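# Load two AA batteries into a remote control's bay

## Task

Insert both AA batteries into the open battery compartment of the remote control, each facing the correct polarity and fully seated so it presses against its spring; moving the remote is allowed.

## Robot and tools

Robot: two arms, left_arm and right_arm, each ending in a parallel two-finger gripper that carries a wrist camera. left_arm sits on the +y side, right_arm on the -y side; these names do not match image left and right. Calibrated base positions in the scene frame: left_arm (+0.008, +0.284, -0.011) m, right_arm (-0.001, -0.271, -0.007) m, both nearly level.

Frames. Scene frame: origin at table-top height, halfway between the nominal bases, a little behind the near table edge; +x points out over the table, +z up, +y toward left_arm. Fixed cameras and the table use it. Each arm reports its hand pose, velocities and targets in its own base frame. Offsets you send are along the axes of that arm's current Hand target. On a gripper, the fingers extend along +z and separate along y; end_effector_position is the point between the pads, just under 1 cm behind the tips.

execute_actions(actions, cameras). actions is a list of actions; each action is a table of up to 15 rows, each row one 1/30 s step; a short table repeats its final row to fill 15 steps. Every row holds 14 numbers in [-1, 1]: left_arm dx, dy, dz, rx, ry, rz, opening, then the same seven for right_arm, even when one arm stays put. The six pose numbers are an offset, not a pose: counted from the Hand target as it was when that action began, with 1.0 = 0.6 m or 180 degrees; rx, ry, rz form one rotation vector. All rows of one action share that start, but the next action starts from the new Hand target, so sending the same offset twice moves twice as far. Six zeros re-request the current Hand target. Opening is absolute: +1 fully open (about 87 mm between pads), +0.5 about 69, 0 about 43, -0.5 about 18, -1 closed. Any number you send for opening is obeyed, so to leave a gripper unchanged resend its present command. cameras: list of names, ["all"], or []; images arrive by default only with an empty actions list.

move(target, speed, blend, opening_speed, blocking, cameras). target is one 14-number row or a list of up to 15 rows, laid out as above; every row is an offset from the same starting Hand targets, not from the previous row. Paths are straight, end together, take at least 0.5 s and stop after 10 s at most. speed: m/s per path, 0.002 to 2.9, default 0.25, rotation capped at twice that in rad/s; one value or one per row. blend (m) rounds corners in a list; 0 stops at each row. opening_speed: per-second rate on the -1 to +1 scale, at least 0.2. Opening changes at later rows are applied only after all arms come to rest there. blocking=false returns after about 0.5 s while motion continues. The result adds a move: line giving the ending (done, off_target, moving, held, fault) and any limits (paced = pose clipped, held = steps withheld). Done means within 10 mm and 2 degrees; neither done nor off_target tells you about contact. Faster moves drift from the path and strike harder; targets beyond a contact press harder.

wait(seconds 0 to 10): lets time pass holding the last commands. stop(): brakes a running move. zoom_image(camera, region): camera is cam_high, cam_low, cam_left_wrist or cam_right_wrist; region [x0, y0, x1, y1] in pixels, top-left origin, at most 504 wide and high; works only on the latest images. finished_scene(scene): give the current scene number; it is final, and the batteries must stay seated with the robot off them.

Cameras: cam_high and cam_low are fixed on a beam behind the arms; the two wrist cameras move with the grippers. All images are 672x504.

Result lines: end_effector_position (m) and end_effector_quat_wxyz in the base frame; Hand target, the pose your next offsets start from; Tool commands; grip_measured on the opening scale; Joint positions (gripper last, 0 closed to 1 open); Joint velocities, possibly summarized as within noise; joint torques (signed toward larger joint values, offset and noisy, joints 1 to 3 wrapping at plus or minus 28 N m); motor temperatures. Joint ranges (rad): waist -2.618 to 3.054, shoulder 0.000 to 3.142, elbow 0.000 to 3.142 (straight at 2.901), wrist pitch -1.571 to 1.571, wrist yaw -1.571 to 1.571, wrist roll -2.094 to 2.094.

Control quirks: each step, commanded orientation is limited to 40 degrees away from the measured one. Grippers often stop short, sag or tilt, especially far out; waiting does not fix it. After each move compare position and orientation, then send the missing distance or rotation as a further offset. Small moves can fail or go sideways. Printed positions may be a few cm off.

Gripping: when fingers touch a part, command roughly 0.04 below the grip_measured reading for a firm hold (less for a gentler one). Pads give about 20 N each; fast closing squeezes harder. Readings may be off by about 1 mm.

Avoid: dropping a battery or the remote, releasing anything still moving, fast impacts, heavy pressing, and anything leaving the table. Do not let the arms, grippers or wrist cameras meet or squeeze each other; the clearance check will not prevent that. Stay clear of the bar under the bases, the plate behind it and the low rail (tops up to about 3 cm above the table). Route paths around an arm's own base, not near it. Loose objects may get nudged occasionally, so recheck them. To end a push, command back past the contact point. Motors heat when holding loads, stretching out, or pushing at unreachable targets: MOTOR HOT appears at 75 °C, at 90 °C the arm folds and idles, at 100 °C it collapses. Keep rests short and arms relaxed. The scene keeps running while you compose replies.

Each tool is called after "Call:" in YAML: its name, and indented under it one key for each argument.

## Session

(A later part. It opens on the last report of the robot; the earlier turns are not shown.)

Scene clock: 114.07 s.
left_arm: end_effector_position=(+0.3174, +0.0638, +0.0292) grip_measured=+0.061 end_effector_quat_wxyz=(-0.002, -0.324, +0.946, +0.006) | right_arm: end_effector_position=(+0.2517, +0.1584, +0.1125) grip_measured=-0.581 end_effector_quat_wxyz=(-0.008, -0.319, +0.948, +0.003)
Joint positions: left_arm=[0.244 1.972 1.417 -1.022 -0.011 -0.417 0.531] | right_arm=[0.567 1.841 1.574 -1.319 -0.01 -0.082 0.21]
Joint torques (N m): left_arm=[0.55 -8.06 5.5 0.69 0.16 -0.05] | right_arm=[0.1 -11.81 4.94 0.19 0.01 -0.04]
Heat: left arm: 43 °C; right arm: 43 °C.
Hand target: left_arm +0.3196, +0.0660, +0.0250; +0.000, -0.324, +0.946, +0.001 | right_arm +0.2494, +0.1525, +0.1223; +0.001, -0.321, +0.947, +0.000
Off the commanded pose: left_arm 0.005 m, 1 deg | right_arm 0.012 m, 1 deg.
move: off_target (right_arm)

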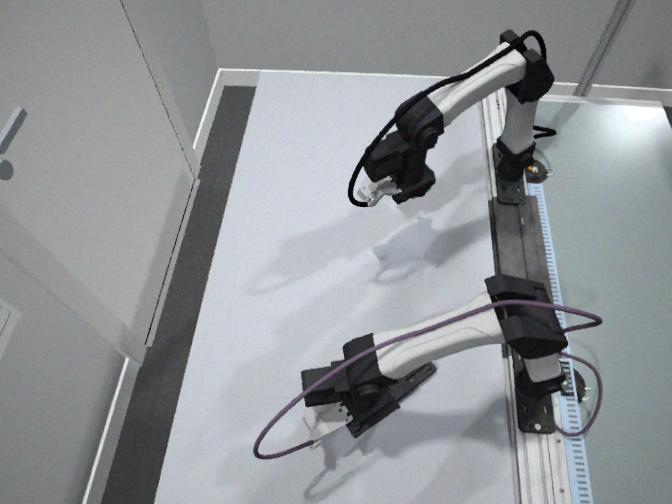

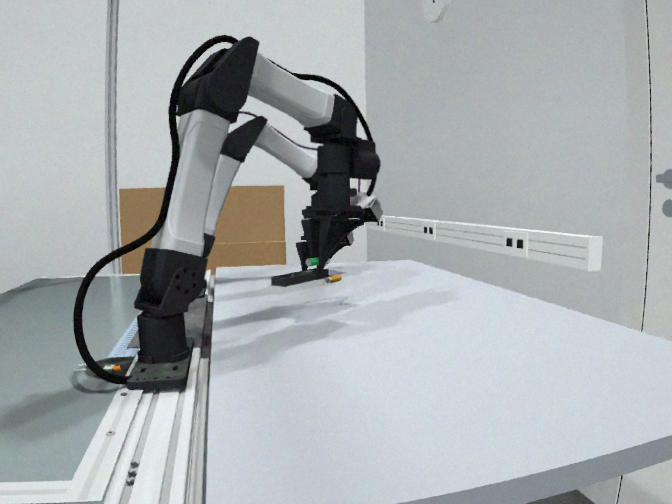

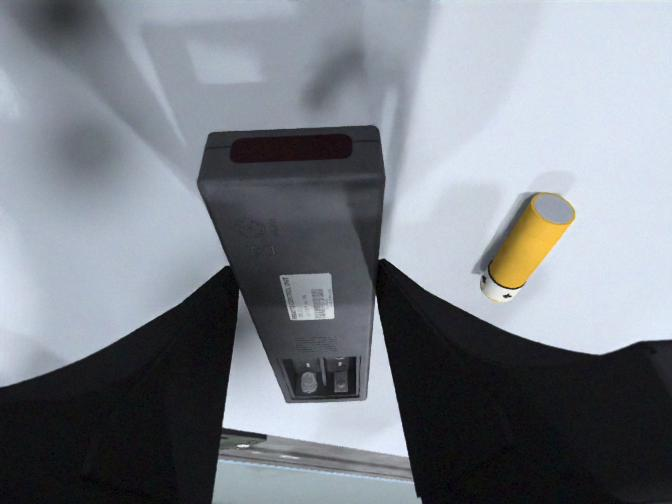

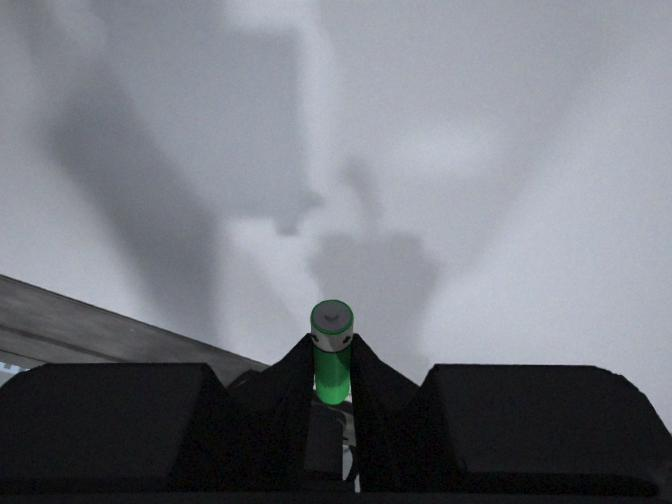

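Call:
move:
  target:
    - [0,0,-0.1,0,0,0,-0.25,0.081,-0.107,0,0,0,0,-0.7]
    - [0.318,-0.357,-0.1,0,0,0.21,-0.25,0.081,-0.107,0,0,0,0,-0.7]
  speed: 0.15
  cameras: ["all"]

Scene clock: 125.50 s.
left_arm: end_effector_position=(+0.2971, -0.2184, +0.0805) grip_measured=+0.061 end_effector_quat_wxyz=(+0.000, +0.008, +1.000, +0.006) | right_arm: end_effector_position=(+0.2493, +0.0753, +0.1165) grip_measured=-0.581 end_effector_quat_wxyz=(-0.014, -0.319, +0.948, +0.003)
Joint positions: left_arm=[-0.579 2.098 1.811 -1.29 -0.01 -0.562 0.531] | right_arm=[0.338 1.702 1.421 -1.317 -0.007 -0.313 0.21]
Joint torques (N m): left_arm=[-0.01 -9.43 8.92 0.33 0.13 -0.16] | right_arm=[-0.02 -10 4.77 0.4 -0.05 -0.04]
Heat: left arm: 42 °C; right arm: 43 °C.
Hand target: left_arm +0.3005, -0.2203, +0.0848; +0.000, -0.001, +1.000, +0.000 | right_arm +0.2498, +0.0720, +0.1222; +0.001, -0.321, +0.947, +0.000
Off the commanded pose: left_arm 0.006 m, 1 deg | right_arm 0.007 m, 2 deg.
move: done

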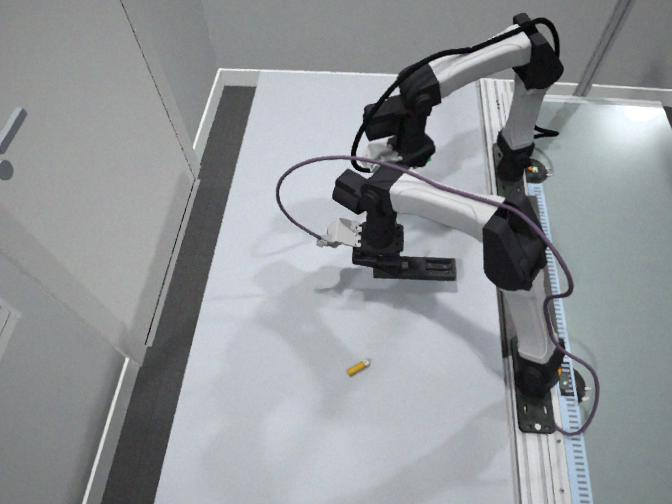

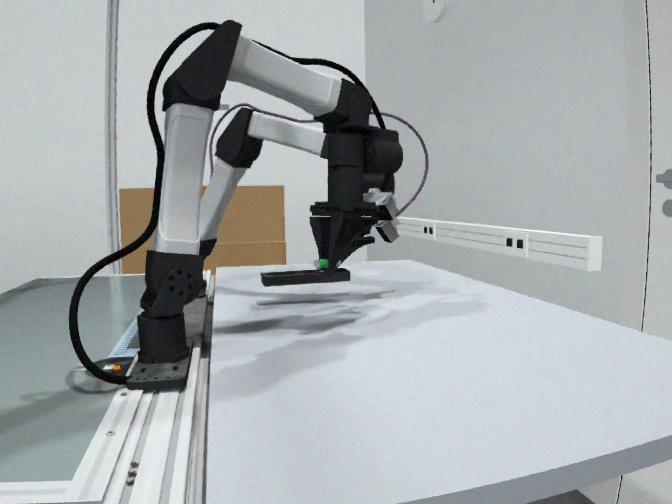

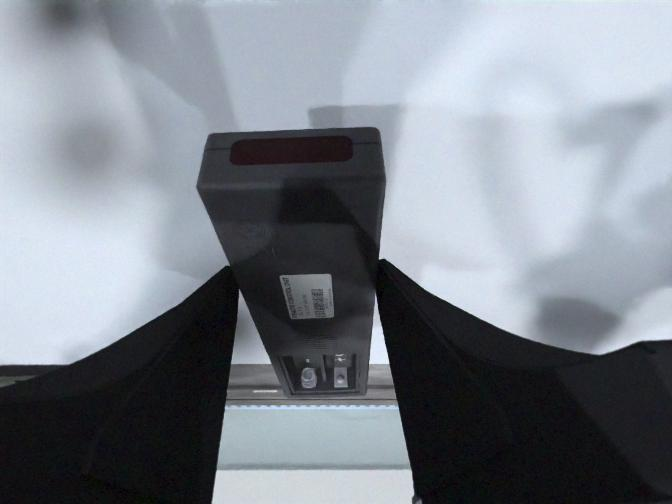

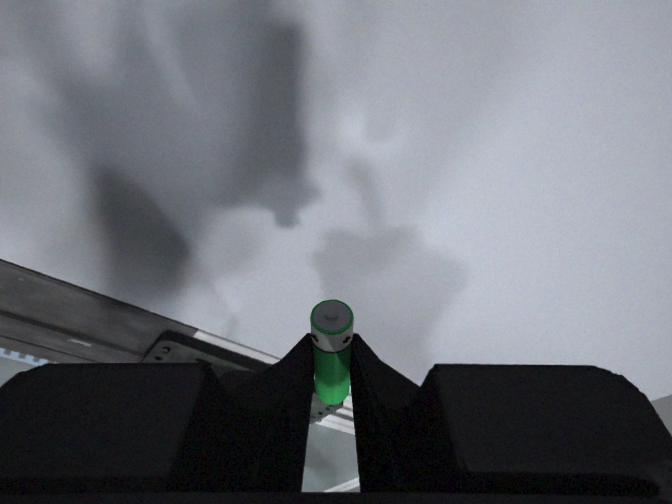

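Call:
move:
  target:
    - [-0.08,0,0.04,0,0,0,-0.25,0,0,0,0,0,0,-0.7]
    - [-0.08,0,0.0997,0,0,0,-0.25,0,0,0,0,0,0,-0.7]
    - [-0.08,0,0.0997,0,0,0,0.4,0,0,0,0,0,0,-0.7]
    - [-0.08,0,-0.07,0,0,0,0.4,0,0,0,0,0,0,-0.7]
    - [-0.05,0.35,-0.1,0,0,0,0.4,0,0,0,0,0,0,-0.7]
  speed: [0.15,0.06,0.1,0.15,0.25]
  opening_speed: 1
  cameras: ["cam_high"]

Scene clock: 138.47 s.
left_arm: end_effector_position=(+0.3293, -0.0109, +0.1349) grip_measured=+0.400 end_effector_quat_wxyz=(-0.023, -0.006, +1.000, +0.001) | right_arm: end_effector_position=(+0.2493, +0.0753, +0.1165) grip_measured=-0.581 end_effector_quat_wxyz=(-0.014, -0.319, +0.948, +0.003)
Joint positions: left_arm=[-0.029 2.009 1.886 -1.494 -0.001 -0.041 0.7] | right_arm=[0.338 1.702 1.421 -1.317 -0.007 -0.313 0.21]
Joint torques (N m): left_arm=[-0.43 -12.31 5.34 0.55 0.05 0.04] | right_arm=[-0.03 -9.99 4.77 0.4 -0.05 -0.04]
Heat: left arm: 44 °C; right arm: 41 °C.
Hand target: left_arm +0.3302, -0.0103, +0.1449; +0.000, -0.001, +1.000, +0.001 | right_arm +0.2498, +0.0720, +0.1222; +0.001, -0.321, +0.947, +0.000
Off the commanded pose: left_arm 0.010 m, 3 deg | right_arm 0.007 m, 2 deg.
move: off_target (left_arm); target 3's new opening was sent with left_arm's hand 0.014 m and 0 deg from that target
Images, in order (width x height): cam_high 672x504.

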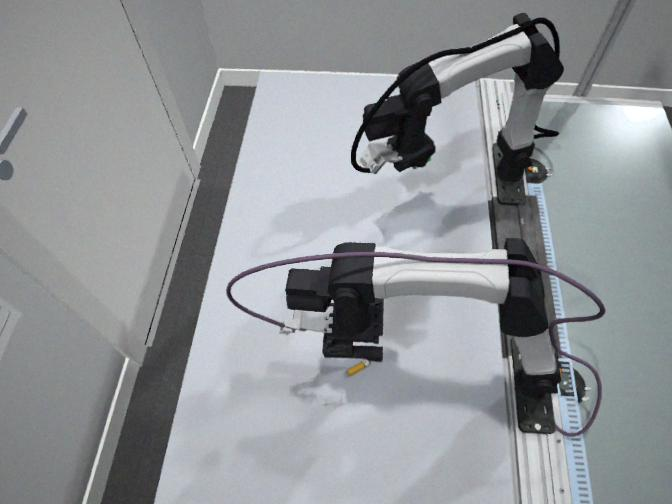

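Call:
move:
  target: [0,0.2,-0.1,0,0,0,0.4,-0.215,0.39,0,0,0,0.208,-0.7]
  cameras: ["all"]

Scene clock: 144.87 s.
left_arm: end_effector_position=(+0.3297, +0.1064, +0.1882) grip_measured=+0.400 end_effector_quat_wxyz=(+0.047, -0.003, +0.999, +0.014) | right_arm: end_effector_position=(+0.2064, +0.3352, +0.1179) grip_measured=-0.581 end_effector_quat_wxyz=(-0.003, -0.007, +1.000, -0.001)
Joint positions: left_arm=[0.279 1.975 2.076 -1.573 -0.001 0.273 0.7] | right_arm=[0.933 2.171 2.073 -1.478 -0.004 0.919 0.21]
Joint torques (N m): left_arm=[-0.28 -11.64 8.03 0.66 0.03 -0.02] | right_arm=[0.16 -10.48 7.82 0.17 0.02 0.17]
Motor temperatures (°C): left_arm=[22 47 33 24 20 21 23] | right_arm=[24 41 29 21 22 22 25]
Heat: left arm: 47 °C; right arm: 41 °C.
Hand target: left_arm +0.3301, +0.1096, +0.2051; +0.000, -0.001, +1.000, +0.001 | right_arm +0.2101, +0.3362, +0.1223; +0.001, +0.000, +1.000, +0.000
Off the commanded pose: left_arm 0.017 m, 6 deg | right_arm 0.006 m, 1 deg.
joint sent to its limit (left arm) — joint 4 (wrist pitch), lower limit. The joint targets are off in orientation, not in position.
move: off_target (left_arm)

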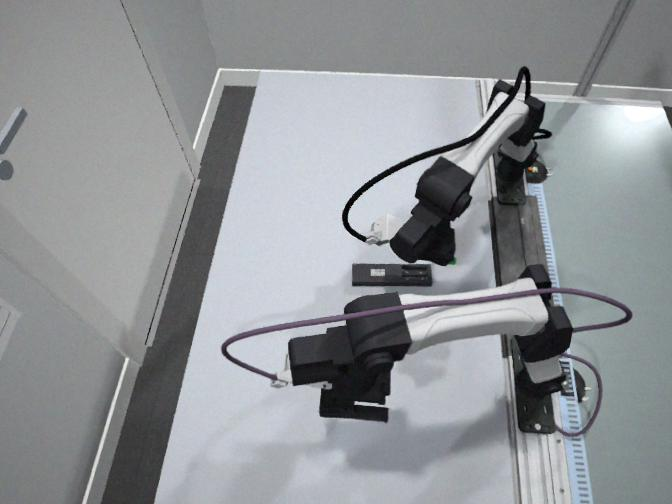

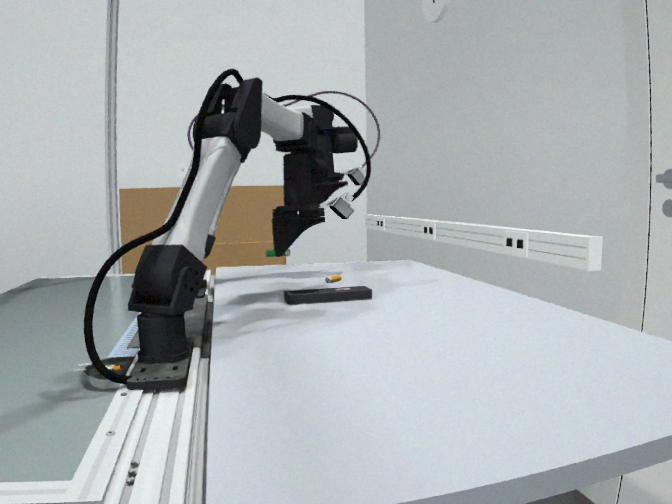

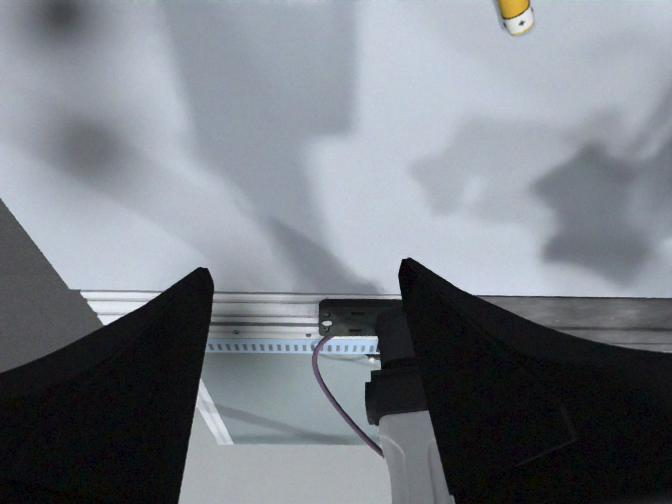

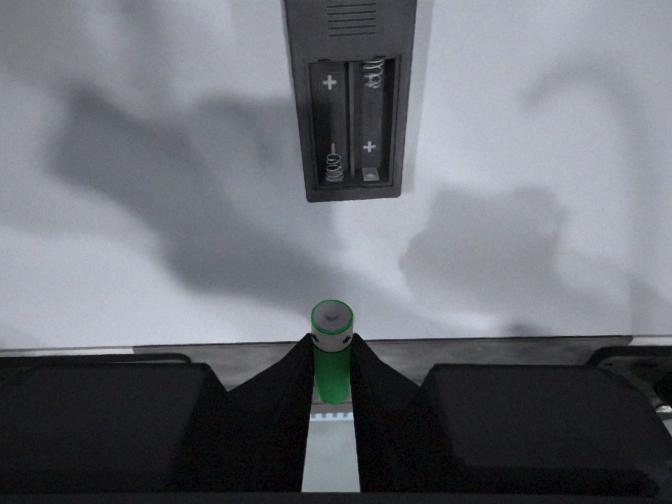

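Call:
move:
  target: [0,0,0,0,0,0,0.4,-0.095,0.001,0.06,0,-0.111,0,-0.7]
  speed: 0.15
  cameras: ["cam_low","cam_right_wrist"]

Call:
zoom_image:
  camera: "cam_low"
  region: [250, 220, 400, 320]

Scene clock: 167.83 s.
left_arm: end_effector_position=(+0.3297, +0.1064, +0.1882) grip_measured=+0.400 end_effector_quat_wxyz=(+0.047, -0.003, +0.999, +0.014) | right_arm: end_effector_position=(+0.2651, +0.3352, +0.0680) grip_measured=-0.581 end_effector_quat_wxyz=(+0.155, +0.002, +0.988, -0.017)
Joint positions: left_arm=[0.279 1.975 2.076 -1.573 -0.001 0.274 0.7] | right_arm=[0.936 2.13 1.825 -1.105 0.27 0.918 0.21]
Joint torques (N m): left_arm=[-0.09 -11.73 7.84 0.65 -0.02 0.01] | right_arm=[0.75 -15.58 5.07 0.78 0.24 -0.03]
Heat: left arm: 51 °C; right arm: 42 °C.
Hand target: left_arm +0.3301, +0.1096, +0.2051; +0.000, +0.000, +1.000, +0.001 | right_arm +0.2673, +0.3368, +0.0865; +0.175, +0.001, +0.985, +0.000
Off the commanded pose: left_arm 0.017 m, 6 deg | right_arm 0.019 m, 3 deg.
joint sent to its limit (left arm) — joint 4 (wrist pitch), lower limit. The joint targets are off in orientation, not in position.
move: off_target (left_arm, right_arm)
Images, in order (width x height): cam_low 672x504, cam_right_wrist 672x504.

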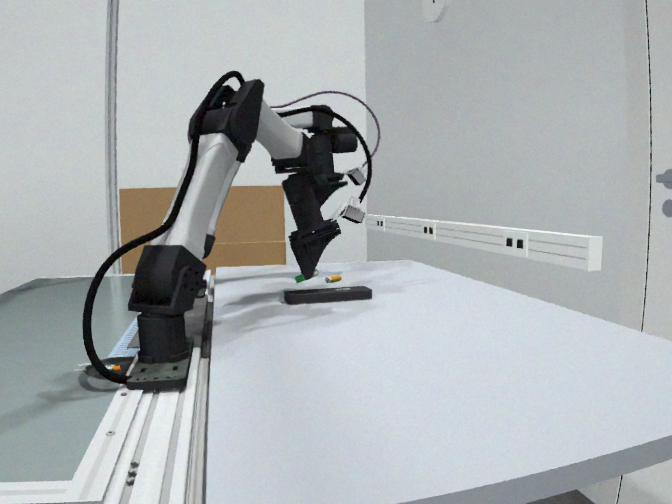

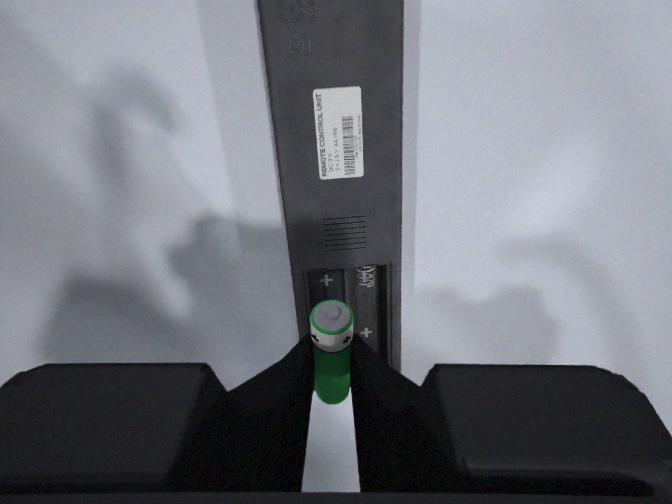

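Scaled by 3.360.

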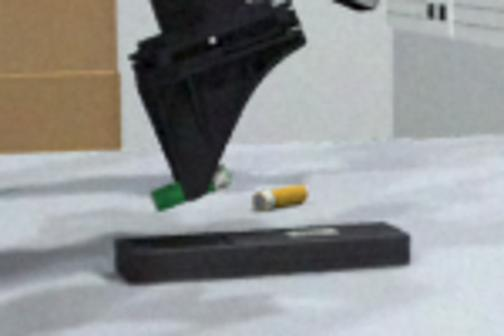

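Call:
move:
  target: [0,0,0,0,0,0,0.4,0.012,0.002,0.033,0,0,-0.014,-0.7]
  speed: 0.05
  cameras: ["cam_low","cam_right_wrist"]

Call:
zoom_image:
  camera: "cam_low"
  region: [270, 240, 390, 320]

Call:
zoom_image:
  camera: "cam_right_wrist"
  region: [250, 230, 430, 420]

Scene clock: 177.57 s.
left_arm: end_effector_position=(+0.3297, +0.1064, +0.1882) grip_measured=+0.400 end_effector_quat_wxyz=(+0.047, -0.003, +0.999, +0.014) | right_arm: end_effector_position=(+0.2652, +0.3366, +0.0539) grip_measured=-0.581 end_effector_quat_wxyz=(+0.160, -0.019, +0.987, -0.014)
Joint positions: left_arm=[0.279 1.975 2.076 -1.573 -0.001 0.274 0.7] | right_arm=[0.941 2.13 1.767 -1.032 0.271 0.878 0.21]
Joint torques (N m): left_arm=[0.34 -11.58 7.82 0.65 0.04 0.04] | right_arm=[0.72 -14.01 5.04 0.82 0.24 -0.03]
Motor temperatures (°C): left_arm=[22 52 35 24 20 21 23] | right_arm=[24 42 29 21 22 22 25]
Heat: left arm: 52 °C; right arm: 42 °C.
Hand target: left_arm +0.3301, +0.1096, +0.2051; +0.000, +0.000, +1.000, +0.001 | right_arm +0.2673, +0.3379, +0.0652; +0.175, -0.021, +0.984, -0.004
Off the commanded pose: left_arm 0.017 m, 6 deg | right_arm 0.012 m, 2 deg.
joint sent to its limit (left arm) — joint 4 (wrist pitch), lower limit. The joint targets are off in orientation, not in position.
move: off_target (left_arm, right_arm)
Images, in order (width x height): cam_low 672x504, cam_right_wrist 672x504.

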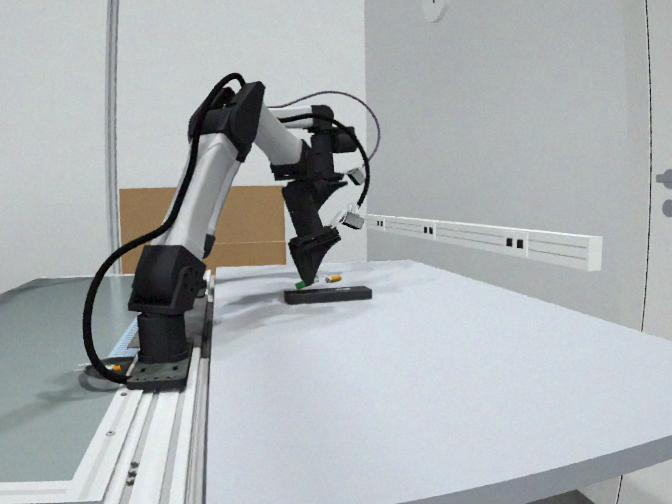

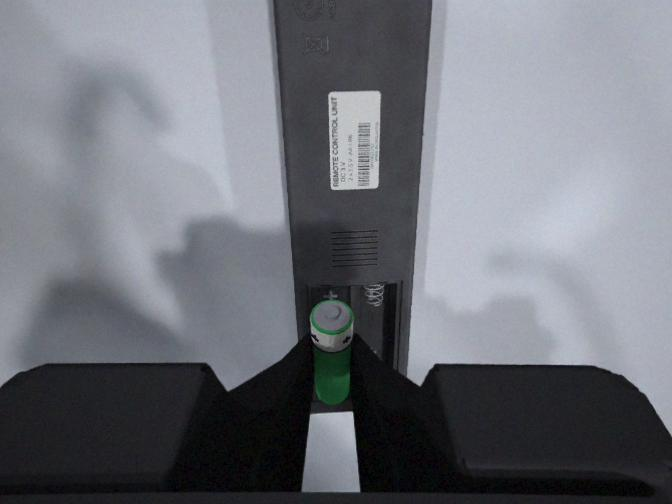

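Scaled by 4.200.

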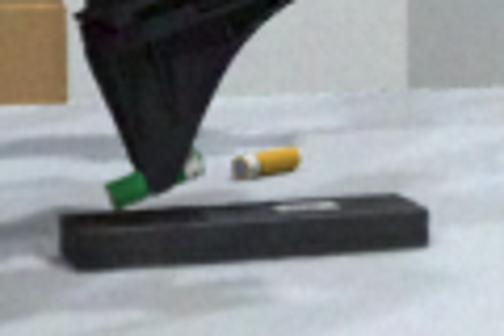

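Scaled by 2.653.

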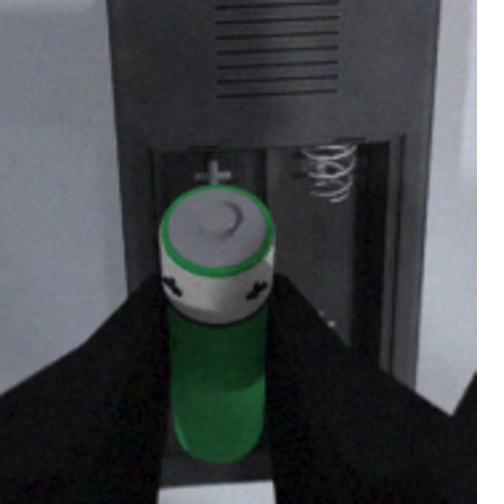

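Call:
move:
  target: [0,0,0,0,0,0,0.4,0.0105,0,0.018,0,0,0,-0.7]
  speed: 0.04
  cameras: ["cam_low","cam_right_wrist"]

Call:
zoom_image:
  camera: "cam_low"
  region: [270, 240, 390, 320]

Call:
zoom_image:
  camera: "cam_right_wrist"
  region: [250, 230, 430, 420]

Scene clock: 184.10 s.
left_arm: end_effector_position=(+0.3297, +0.1064, +0.1882) grip_measured=+0.400 end_effector_quat_wxyz=(+0.047, -0.003, +0.999, +0.014) | right_arm: end_effector_position=(+0.2625, +0.3341, +0.0415) grip_measured=-0.581 end_effector_quat_wxyz=(+0.158, -0.021, +0.987, -0.017)
Joint positions: left_arm=[0.279 1.975 2.076 -1.573 -0.001 0.274 0.7] | right_arm=[0.944 2.13 1.718 -0.99 0.273 0.878 0.21]
Joint torques (N m): left_arm=[-0.18 -11.93 8.02 0.64 0.04 0] | right_arm=[0.81 -13.96 5.07 0.87 0.23 0.02]
Heat: left arm: 53 °C; right arm: 42 °C.
Hand target: left_arm +0.3301, +0.1096, +0.2051; +0.000, +0.000, +1.000, +0.001 | right_arm +0.2650, +0.3378, +0.0529; +0.175, -0.021, +0.984, -0.004
Off the commanded pose: left_arm 0.017 m, 6 deg | right_arm 0.012 m, 2 deg.
joint sent to its limit (left arm) — joint 4 (wrist pitch), lower limit. The joint targets are off in orientation, not in position.
move: off_target (left_arm, right_arm)
Images, in order (width x height): cam_low 672x504, cam_right_wrist 672x504.

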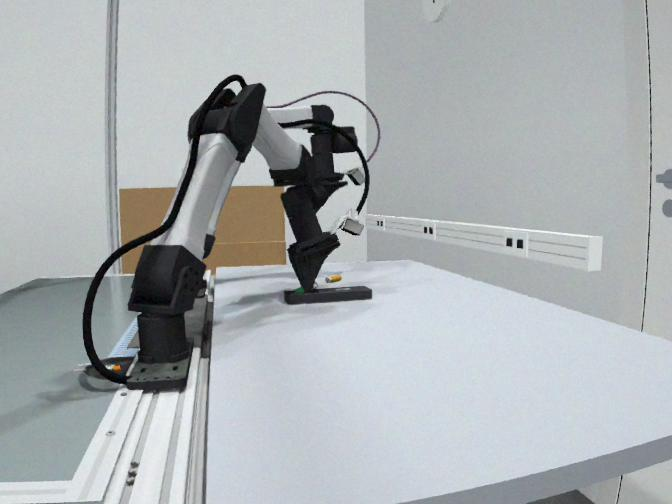

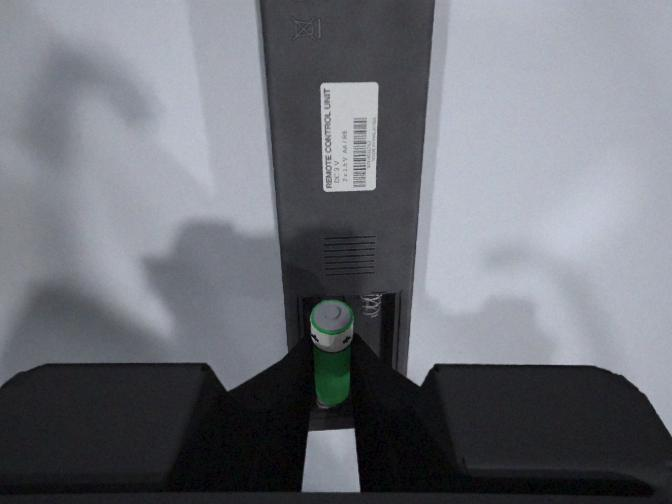

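Scaled by 4.200.

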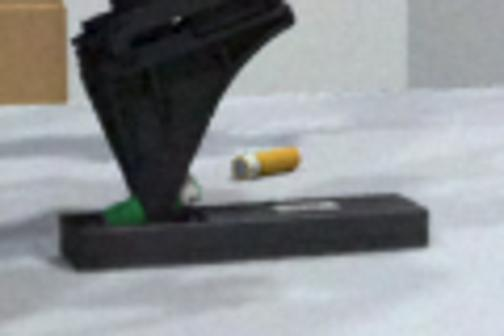

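Scaled by 2.653.

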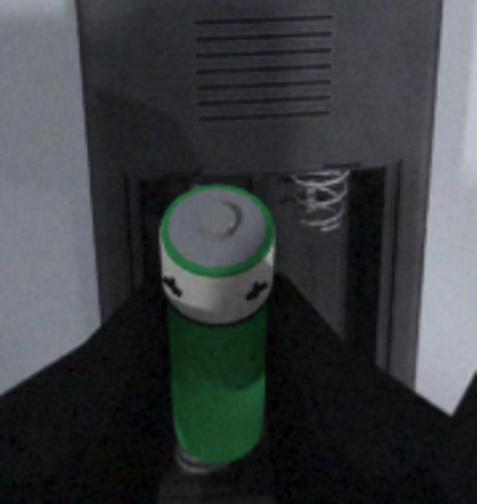

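Call:
move:
  target:
    - [0,0,0,0,0,0,0.4,0,0.006,0,0,0,0,-0.7]
    - [0,0,0,0,0,0,0.4,0.012,0.006,0.008,0,0,0,-0.7]
  speed: 0.04
  cameras: ["cam_low","cam_right_wrist"]

Call:
zoom_image:
  camera: "cam_low"
  region: [270, 240, 390, 320]

Call:
zoom_image:
  camera: "cam_right_wrist"
  region: [250, 230, 430, 420]

Scene clock: 190.27 s.
left_arm: end_effector_position=(+0.3297, +0.1064, +0.1882) grip_measured=+0.400 end_effector_quat_wxyz=(+0.047, -0.003, +0.999, +0.014) | right_arm: end_effector_position=(+0.2613, +0.3362, +0.0403) grip_measured=-0.581 end_effector_quat_wxyz=(+0.166, -0.025, +0.986, -0.018)
Joint positions: left_arm=[0.279 1.975 2.076 -1.573 -0.001 0.274 0.7] | right_arm=[0.955 2.127 1.707 -0.975 0.287 0.878 0.21]
Joint torques (N m): left_arm=[-0.18 -11.62 8.12 0.65 0.02 -0.05] | right_arm=[1.09 -13.22 4.25 0.95 0.11 0.18]
Heat: left arm: 54 °C; right arm: 42 °C.
Hand target: left_arm +0.3301, +0.1096, +0.2051; +0.000, +0.000, +1.000, +0.001 | right_arm +0.2599, +0.3410, +0.0459; +0.175, -0.021, +0.984, -0.004
Off the commanded pose: left_arm 0.017 m, 6 deg | right_arm 0.008 m, 2 deg.
joint sent to its limit (left arm) — joint 4 (wrist pitch), lower limit. The joint targets are off in orientation, not in position.
move: off_target (left_arm)
Images, in order (width x height): cam_low 672x504, cam_right_wrist 672x504.

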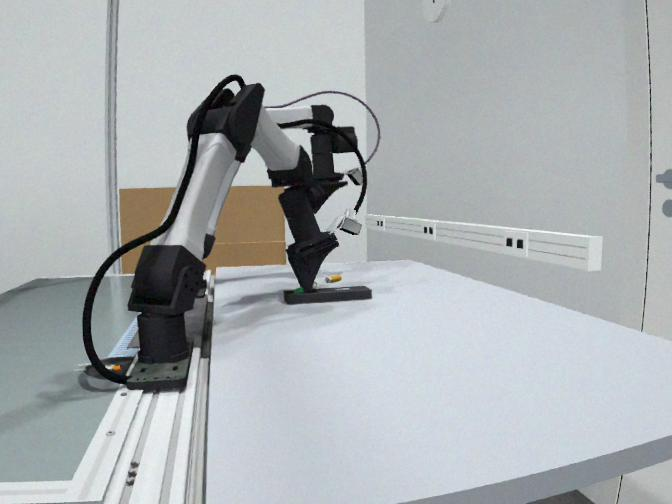

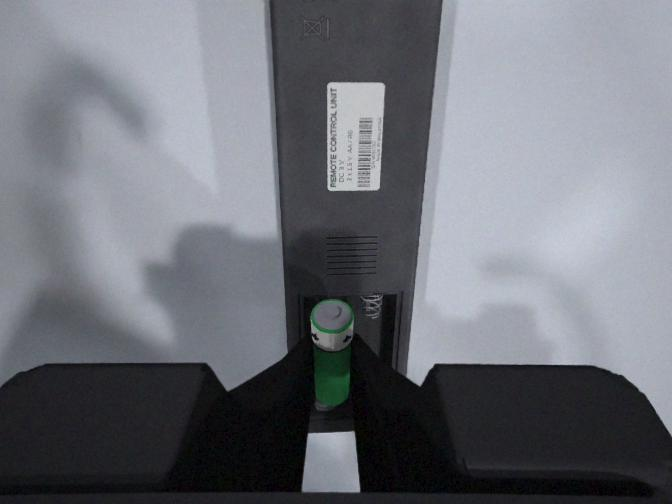

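Scaled by 4.200.

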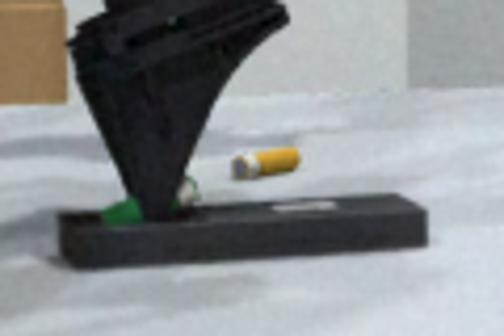

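Scaled by 2.653.

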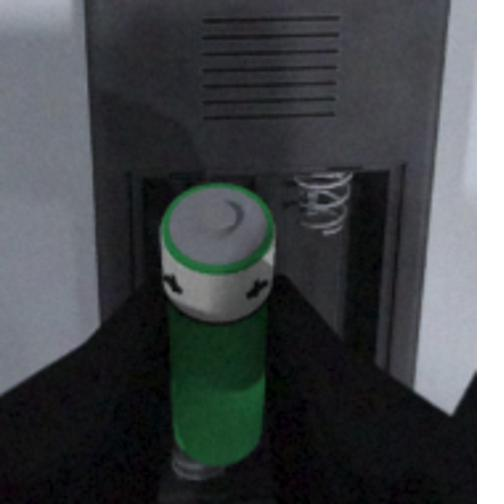

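Call:
move:
  target:
    - [0,0,0,0,0,0,0.4,0.0157,0.003,-0.0057,0,0,0,-0.7]
    - [0,0,0,0,0,0,0.4,0.0123,0.003,0.0097,0,0.067,0,-0.7]
  speed: 0.04
  cameras: ["cam_low","cam_right_wrist"]

Call:
zoom_image:
  camera: "cam_low"
  region: [270, 240, 390, 320]

Call:
zoom_image:
  camera: "cam_right_wrist"
  region: [250, 230, 430, 420]

Scene clock: 198.57 s.
left_arm: end_effector_position=(+0.3297, +0.1064, +0.1882) grip_measured=+0.400 end_effector_quat_wxyz=(+0.047, -0.003, +0.999, +0.014) | right_arm: end_effector_position=(+0.2514, +0.3397, +0.0397) grip_measured=-0.581 end_effector_quat_wxyz=(+0.078, -0.023, +0.997, -0.013)
Joint positions: left_arm=[0.279 1.975 2.076 -1.573 -0.001 0.274 0.7] | right_arm=[0.916 2.218 1.856 -1.129 0.137 0.865 0.21]
Joint torques (N m): left_arm=[-0.2 -11.64 8.08 0.63 0.03 0.01] | right_arm=[-0.39 -9.98 7.38 0.49 -0.21 -0.01]
Heat: left arm: 54 °C; right arm: 44 °C.
Hand target: left_arm +0.3301, +0.1096, +0.2051; +0.000, +0.000, +1.000, +0.001 | right_arm +0.2549, +0.3425, +0.0379; +0.070, -0.021, +0.997, -0.006
Off the commanded pose: left_arm 0.017 m, 6 deg | right_arm 0.005 m, 1 deg.
joint sent to its limit (left arm) — joint 4 (wrist pitch), lower limit. The joint targets are off in orientation, not in position.
move: off_target (left_arm)
Images, in order (width x height): cam_low 672x504, cam_right_wrist 672x504.

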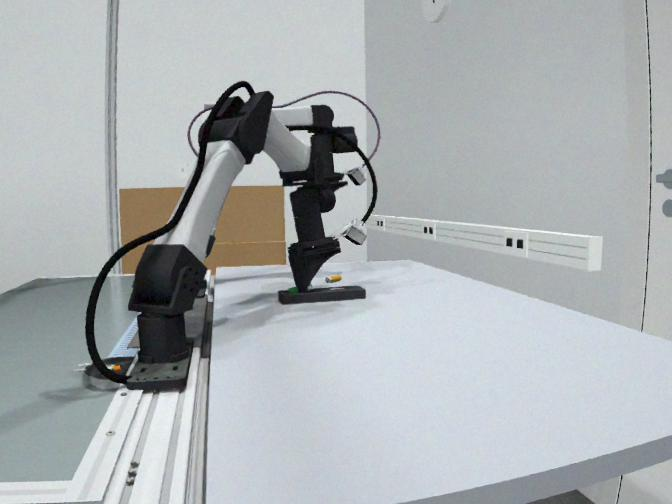

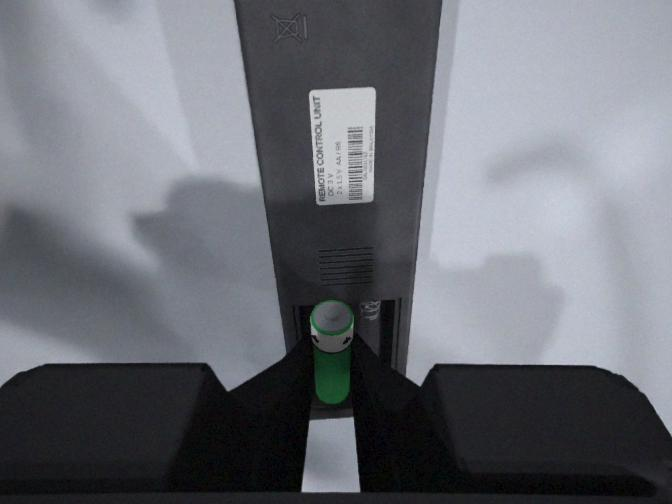

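Scaled by 4.200.

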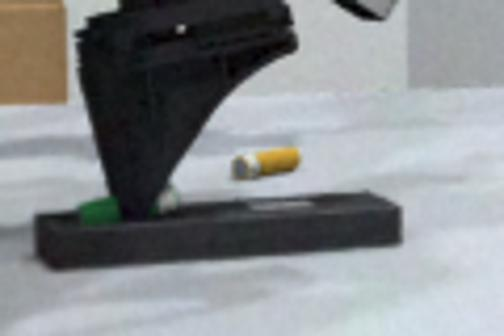

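Scaled by 2.653.

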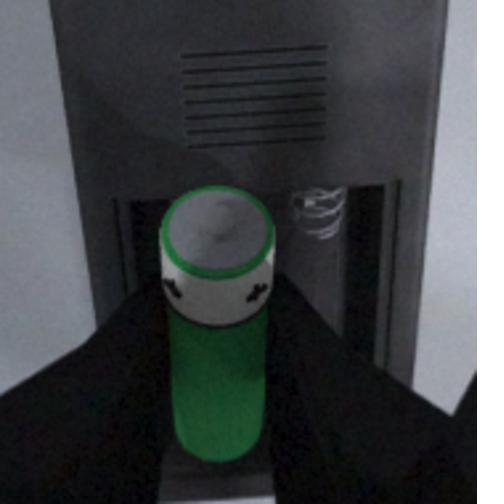

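Call:
move:
  target: [0,0,0,0,0,0,0.4,0.004,0.002,0.012,0,0.03,0.0,-0.7]
  speed: 0.04
  cameras: ["cam_low","cam_right_wrist"]

Call:
zoom_image:
  camera: "cam_low"
  region: [270, 240, 390, 320]

Call:
zoom_image:
  camera: "cam_right_wrist"
  region: [250, 230, 430, 420]

Scene clock: 204.73 s.
left_arm: end_effector_position=(+0.3297, +0.1064, +0.1882) grip_measured=+0.400 end_effector_quat_wxyz=(+0.047, -0.003, +0.999, +0.014) | right_arm: end_effector_position=(+0.2513, +0.3400, +0.0407) grip_measured=-0.581 end_effector_quat_wxyz=(+0.036, -0.022, +0.999, -0.011)
Joint positions: left_arm=[0.279 1.975 2.076 -1.573 -0.001 0.274 0.7] | right_arm=[0.89 2.277 1.951 -1.216 0.07 0.845 0.21]
Joint torques (N m): left_arm=[0.08 -11.66 7.99 0.64 0.04 -0.01] | right_arm=[-0.24 -8.94 6.49 0.55 -0.29 -0.01]
Motor temperatures (°C): left_arm=[22 55 35 24 20 21 23] | right_arm=[24 43 30 21 22 22 25]
Heat: left arm: 55 °C; right arm: 43 °C.
Hand target: left_arm +0.3301, +0.1096, +0.2051; +0.000, +0.000, +1.000, +0.001 | right_arm +0.2535, +0.3435, +0.0304; +0.023, -0.020, +0.999, -0.007
Off the commanded pose: left_arm 0.017 m, 6 deg | right_arm 0.011 m, 2 deg.
joint sent to its limit (left arm) — joint 4 (wrist pitch), lower limit. The joint targets are off in orientation, not in position.
move: off_target (left_arm, right_arm)
Images, in order (width x height): cam_low 672x504, cam_right_wrist 672x504.

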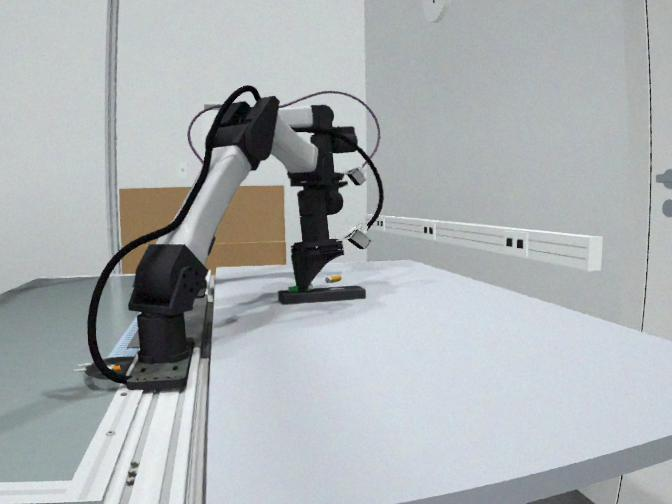

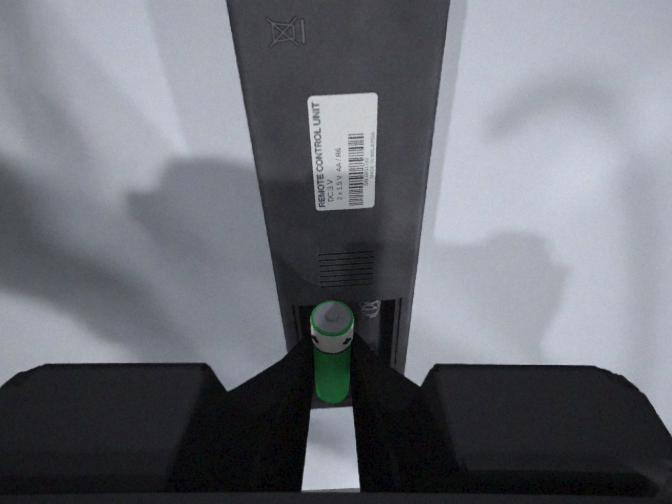

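Scaled by 4.200.

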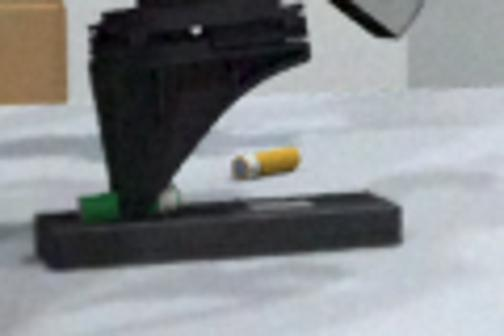

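Scaled by 2.653.

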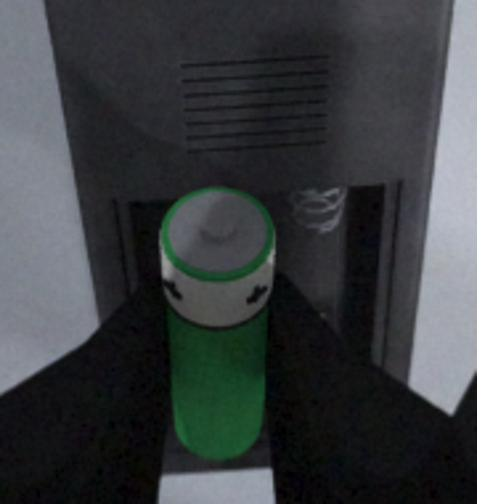

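Call:
move:
  target:
    - [0,0,0,0,0,0,0.4,0,0,-0.01,0,-0.035,0,-0.7]
    - [0,0,0,0,0,0,0.4,0,0,-0.01,0,-0.035,0,-0.3]
    - [0,0,0,0,0,0,0.4,0,0,-0.08,0,-0.035,0,-0.3]
  speed: 0.06
  opening_speed: 0.4
  cameras: ["cam_low","cam_right_wrist"]

Call:
zoom_image:
  camera: "cam_low"
  region: [270, 240, 390, 320]

Call:
zoom_image:
  camera: "cam_right_wrist"
  region: [250, 200, 430, 420]

Scene clock: 213.97 s.
left_arm: end_effector_position=(+0.3297, +0.1064, +0.1882) grip_measured=+0.400 end_effector_quat_wxyz=(+0.047, -0.003, +0.999, +0.014) | right_arm: end_effector_position=(+0.2492, +0.3393, +0.0610) grip_measured=-0.315 end_effector_quat_wxyz=(+0.066, -0.025, +0.997, -0.020)
Joint positions: left_arm=[0.279 1.975 2.076 -1.573 -0.001 0.274 0.7] | right_arm=[0.916 2.234 1.965 -1.249 0.127 0.862 0.343]
Joint torques (N m): left_arm=[0.08 -11.84 8.01 0.61 0.04 0.08] | right_arm=[0.73 -13.91 8.18 0.25 0.05 0.16]
Motor temperatures (°C): left_arm=[22 55 35 24 20 21 23] | right_arm=[24 43 30 21 22 22 25]
Heat: left arm: 55 °C; right arm: 43 °C.
Hand target: left_arm +0.3301, +0.1096, +0.2051; +0.000, +0.000, +1.000, +0.001 | right_arm +0.2512, +0.3442, +0.0784; +0.078, -0.021, +0.997, -0.006
Off the commanded pose: left_arm 0.017 m, 6 deg | right_arm 0.018 m, 2 deg.
joint sent to its limit (left arm) — joint 4 (wrist pitch), lower limit. The joint targets are off in orientation, not in position.
move: off_target (left_arm, right_arm)
Images, in order (width x height): cam_low 672x504, cam_right_wrist 672x504.

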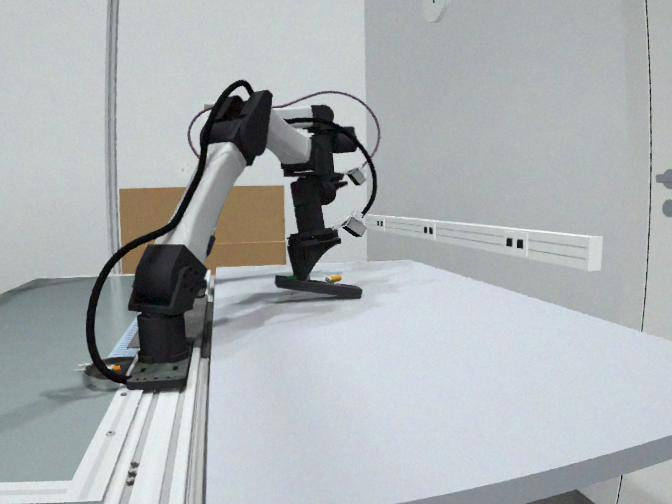

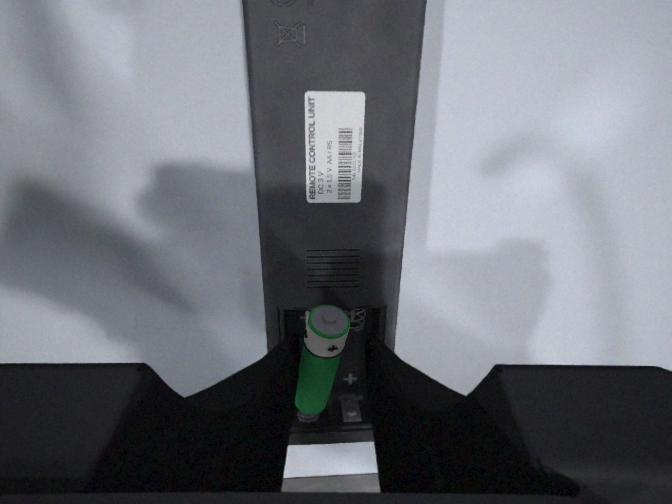

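Scaled by 4.200.

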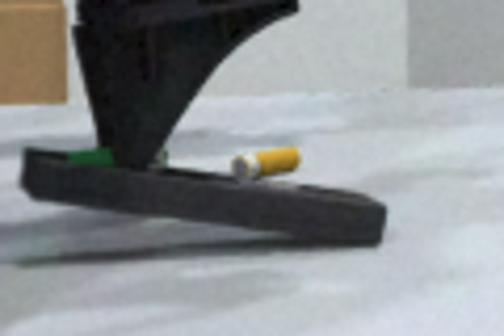

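Scaled by 2.291.

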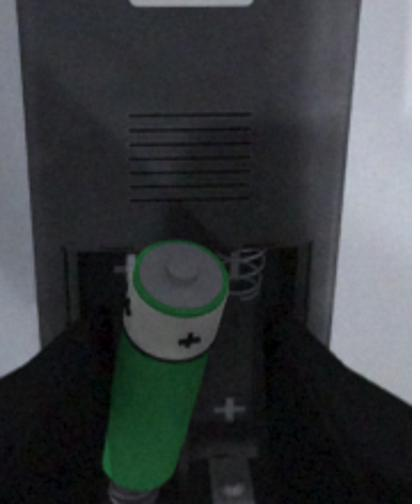

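Call:
move:
  target:
    - [0,0,0,0,0,0,0.4,0,0,0.06,0,0,0,-0.3]
    - [0,0,0,0,0,0,0.4,0,0,0.06,0,0,0,-0.52]
    - [0,0,0,0,0,0,0.4,0,0,-0.06,0,0,0,-0.52]
  speed: 0.06
  opening_speed: 0.4
  cameras: ["cam_low","cam_right_wrist"]

Call:
zoom_image:
  camera: "cam_low"
  region: [270, 240, 390, 320]

Call:
zoom_image:
  camera: "cam_right_wrist"
  region: [250, 200, 430, 420]

Scene clock: 222.77 s.
left_arm: end_effector_position=(+0.3297, +0.1064, +0.1882) grip_measured=+0.400 end_effector_quat_wxyz=(+0.047, -0.003, +0.999, +0.014) | right_arm: end_effector_position=(+0.2442, +0.3407, +0.0981) grip_measured=-0.519 end_effector_quat_wxyz=(+0.065, -0.025, +0.997, -0.020)
Joint positions: left_arm=[0.279 1.975 2.076 -1.573 -0.001 0.274 0.7] | right_arm=[0.927 2.234 2.113 -1.398 0.127 0.873 0.241]
Joint torques (N m): left_arm=[-0.05 -11.77 7.99 0.63 0.07 0] | right_arm=[0.73 -13.63 7.97 0.31 0.07 0.16]
Motor temperatures (°C): left_arm=[22 56 36 24 20 21 23] | right_arm=[24 45 30 21 22 22 25]
Heat: left arm: 56 °C; right arm: 45 °C.
Hand target: left_arm +0.3301, +0.1096, +0.2051; +0.000, +0.000, +1.000, +0.001 | right_arm +0.2455, +0.3444, +0.1140; +0.078, -0.021, +0.997, -0.006
Off the commanded pose: left_arm 0.017 m, 6 deg | right_arm 0.016 m, 2 deg.
joint sent to its limit (left arm) — joint 4 (wrist pitch), lower limit. The joint targets are off in orientation, not in position.
move: off_target (left_arm, right_arm)
Images, in order (width x height): cam_low 672x504, cam_right_wrist 672x504.

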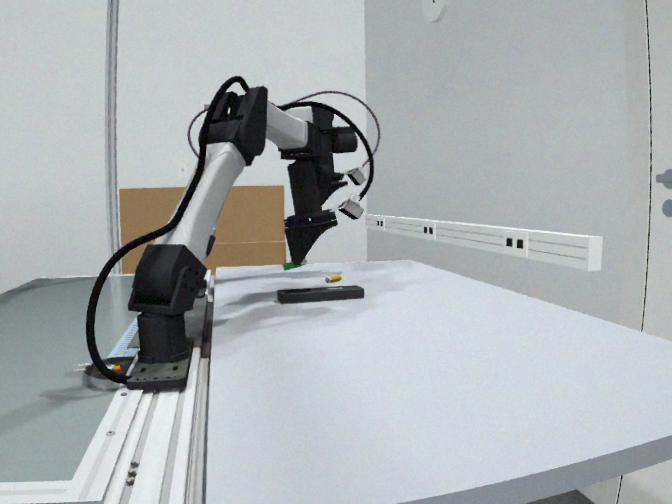

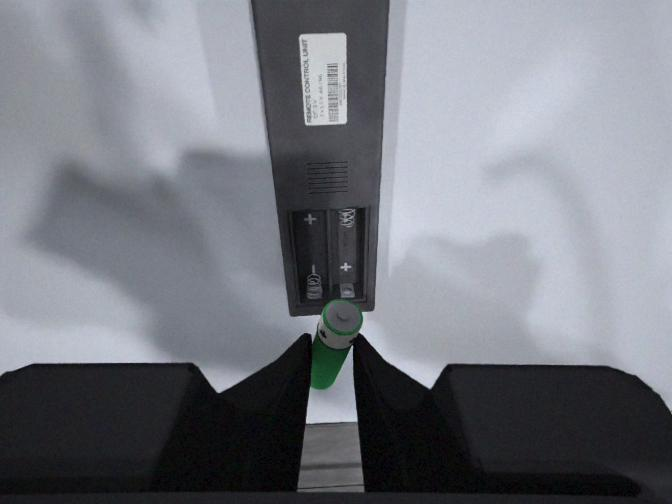

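Scaled by 4.200.

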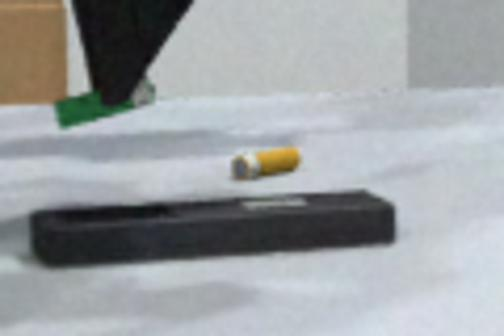

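Scaled by 2.291.

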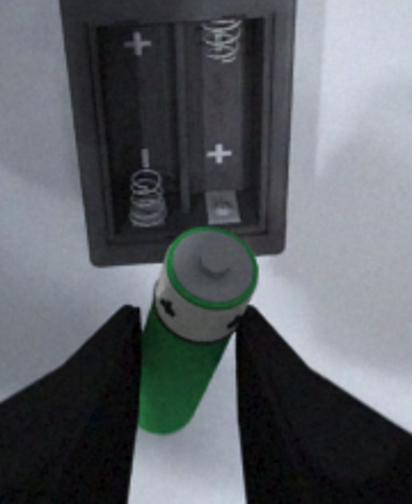

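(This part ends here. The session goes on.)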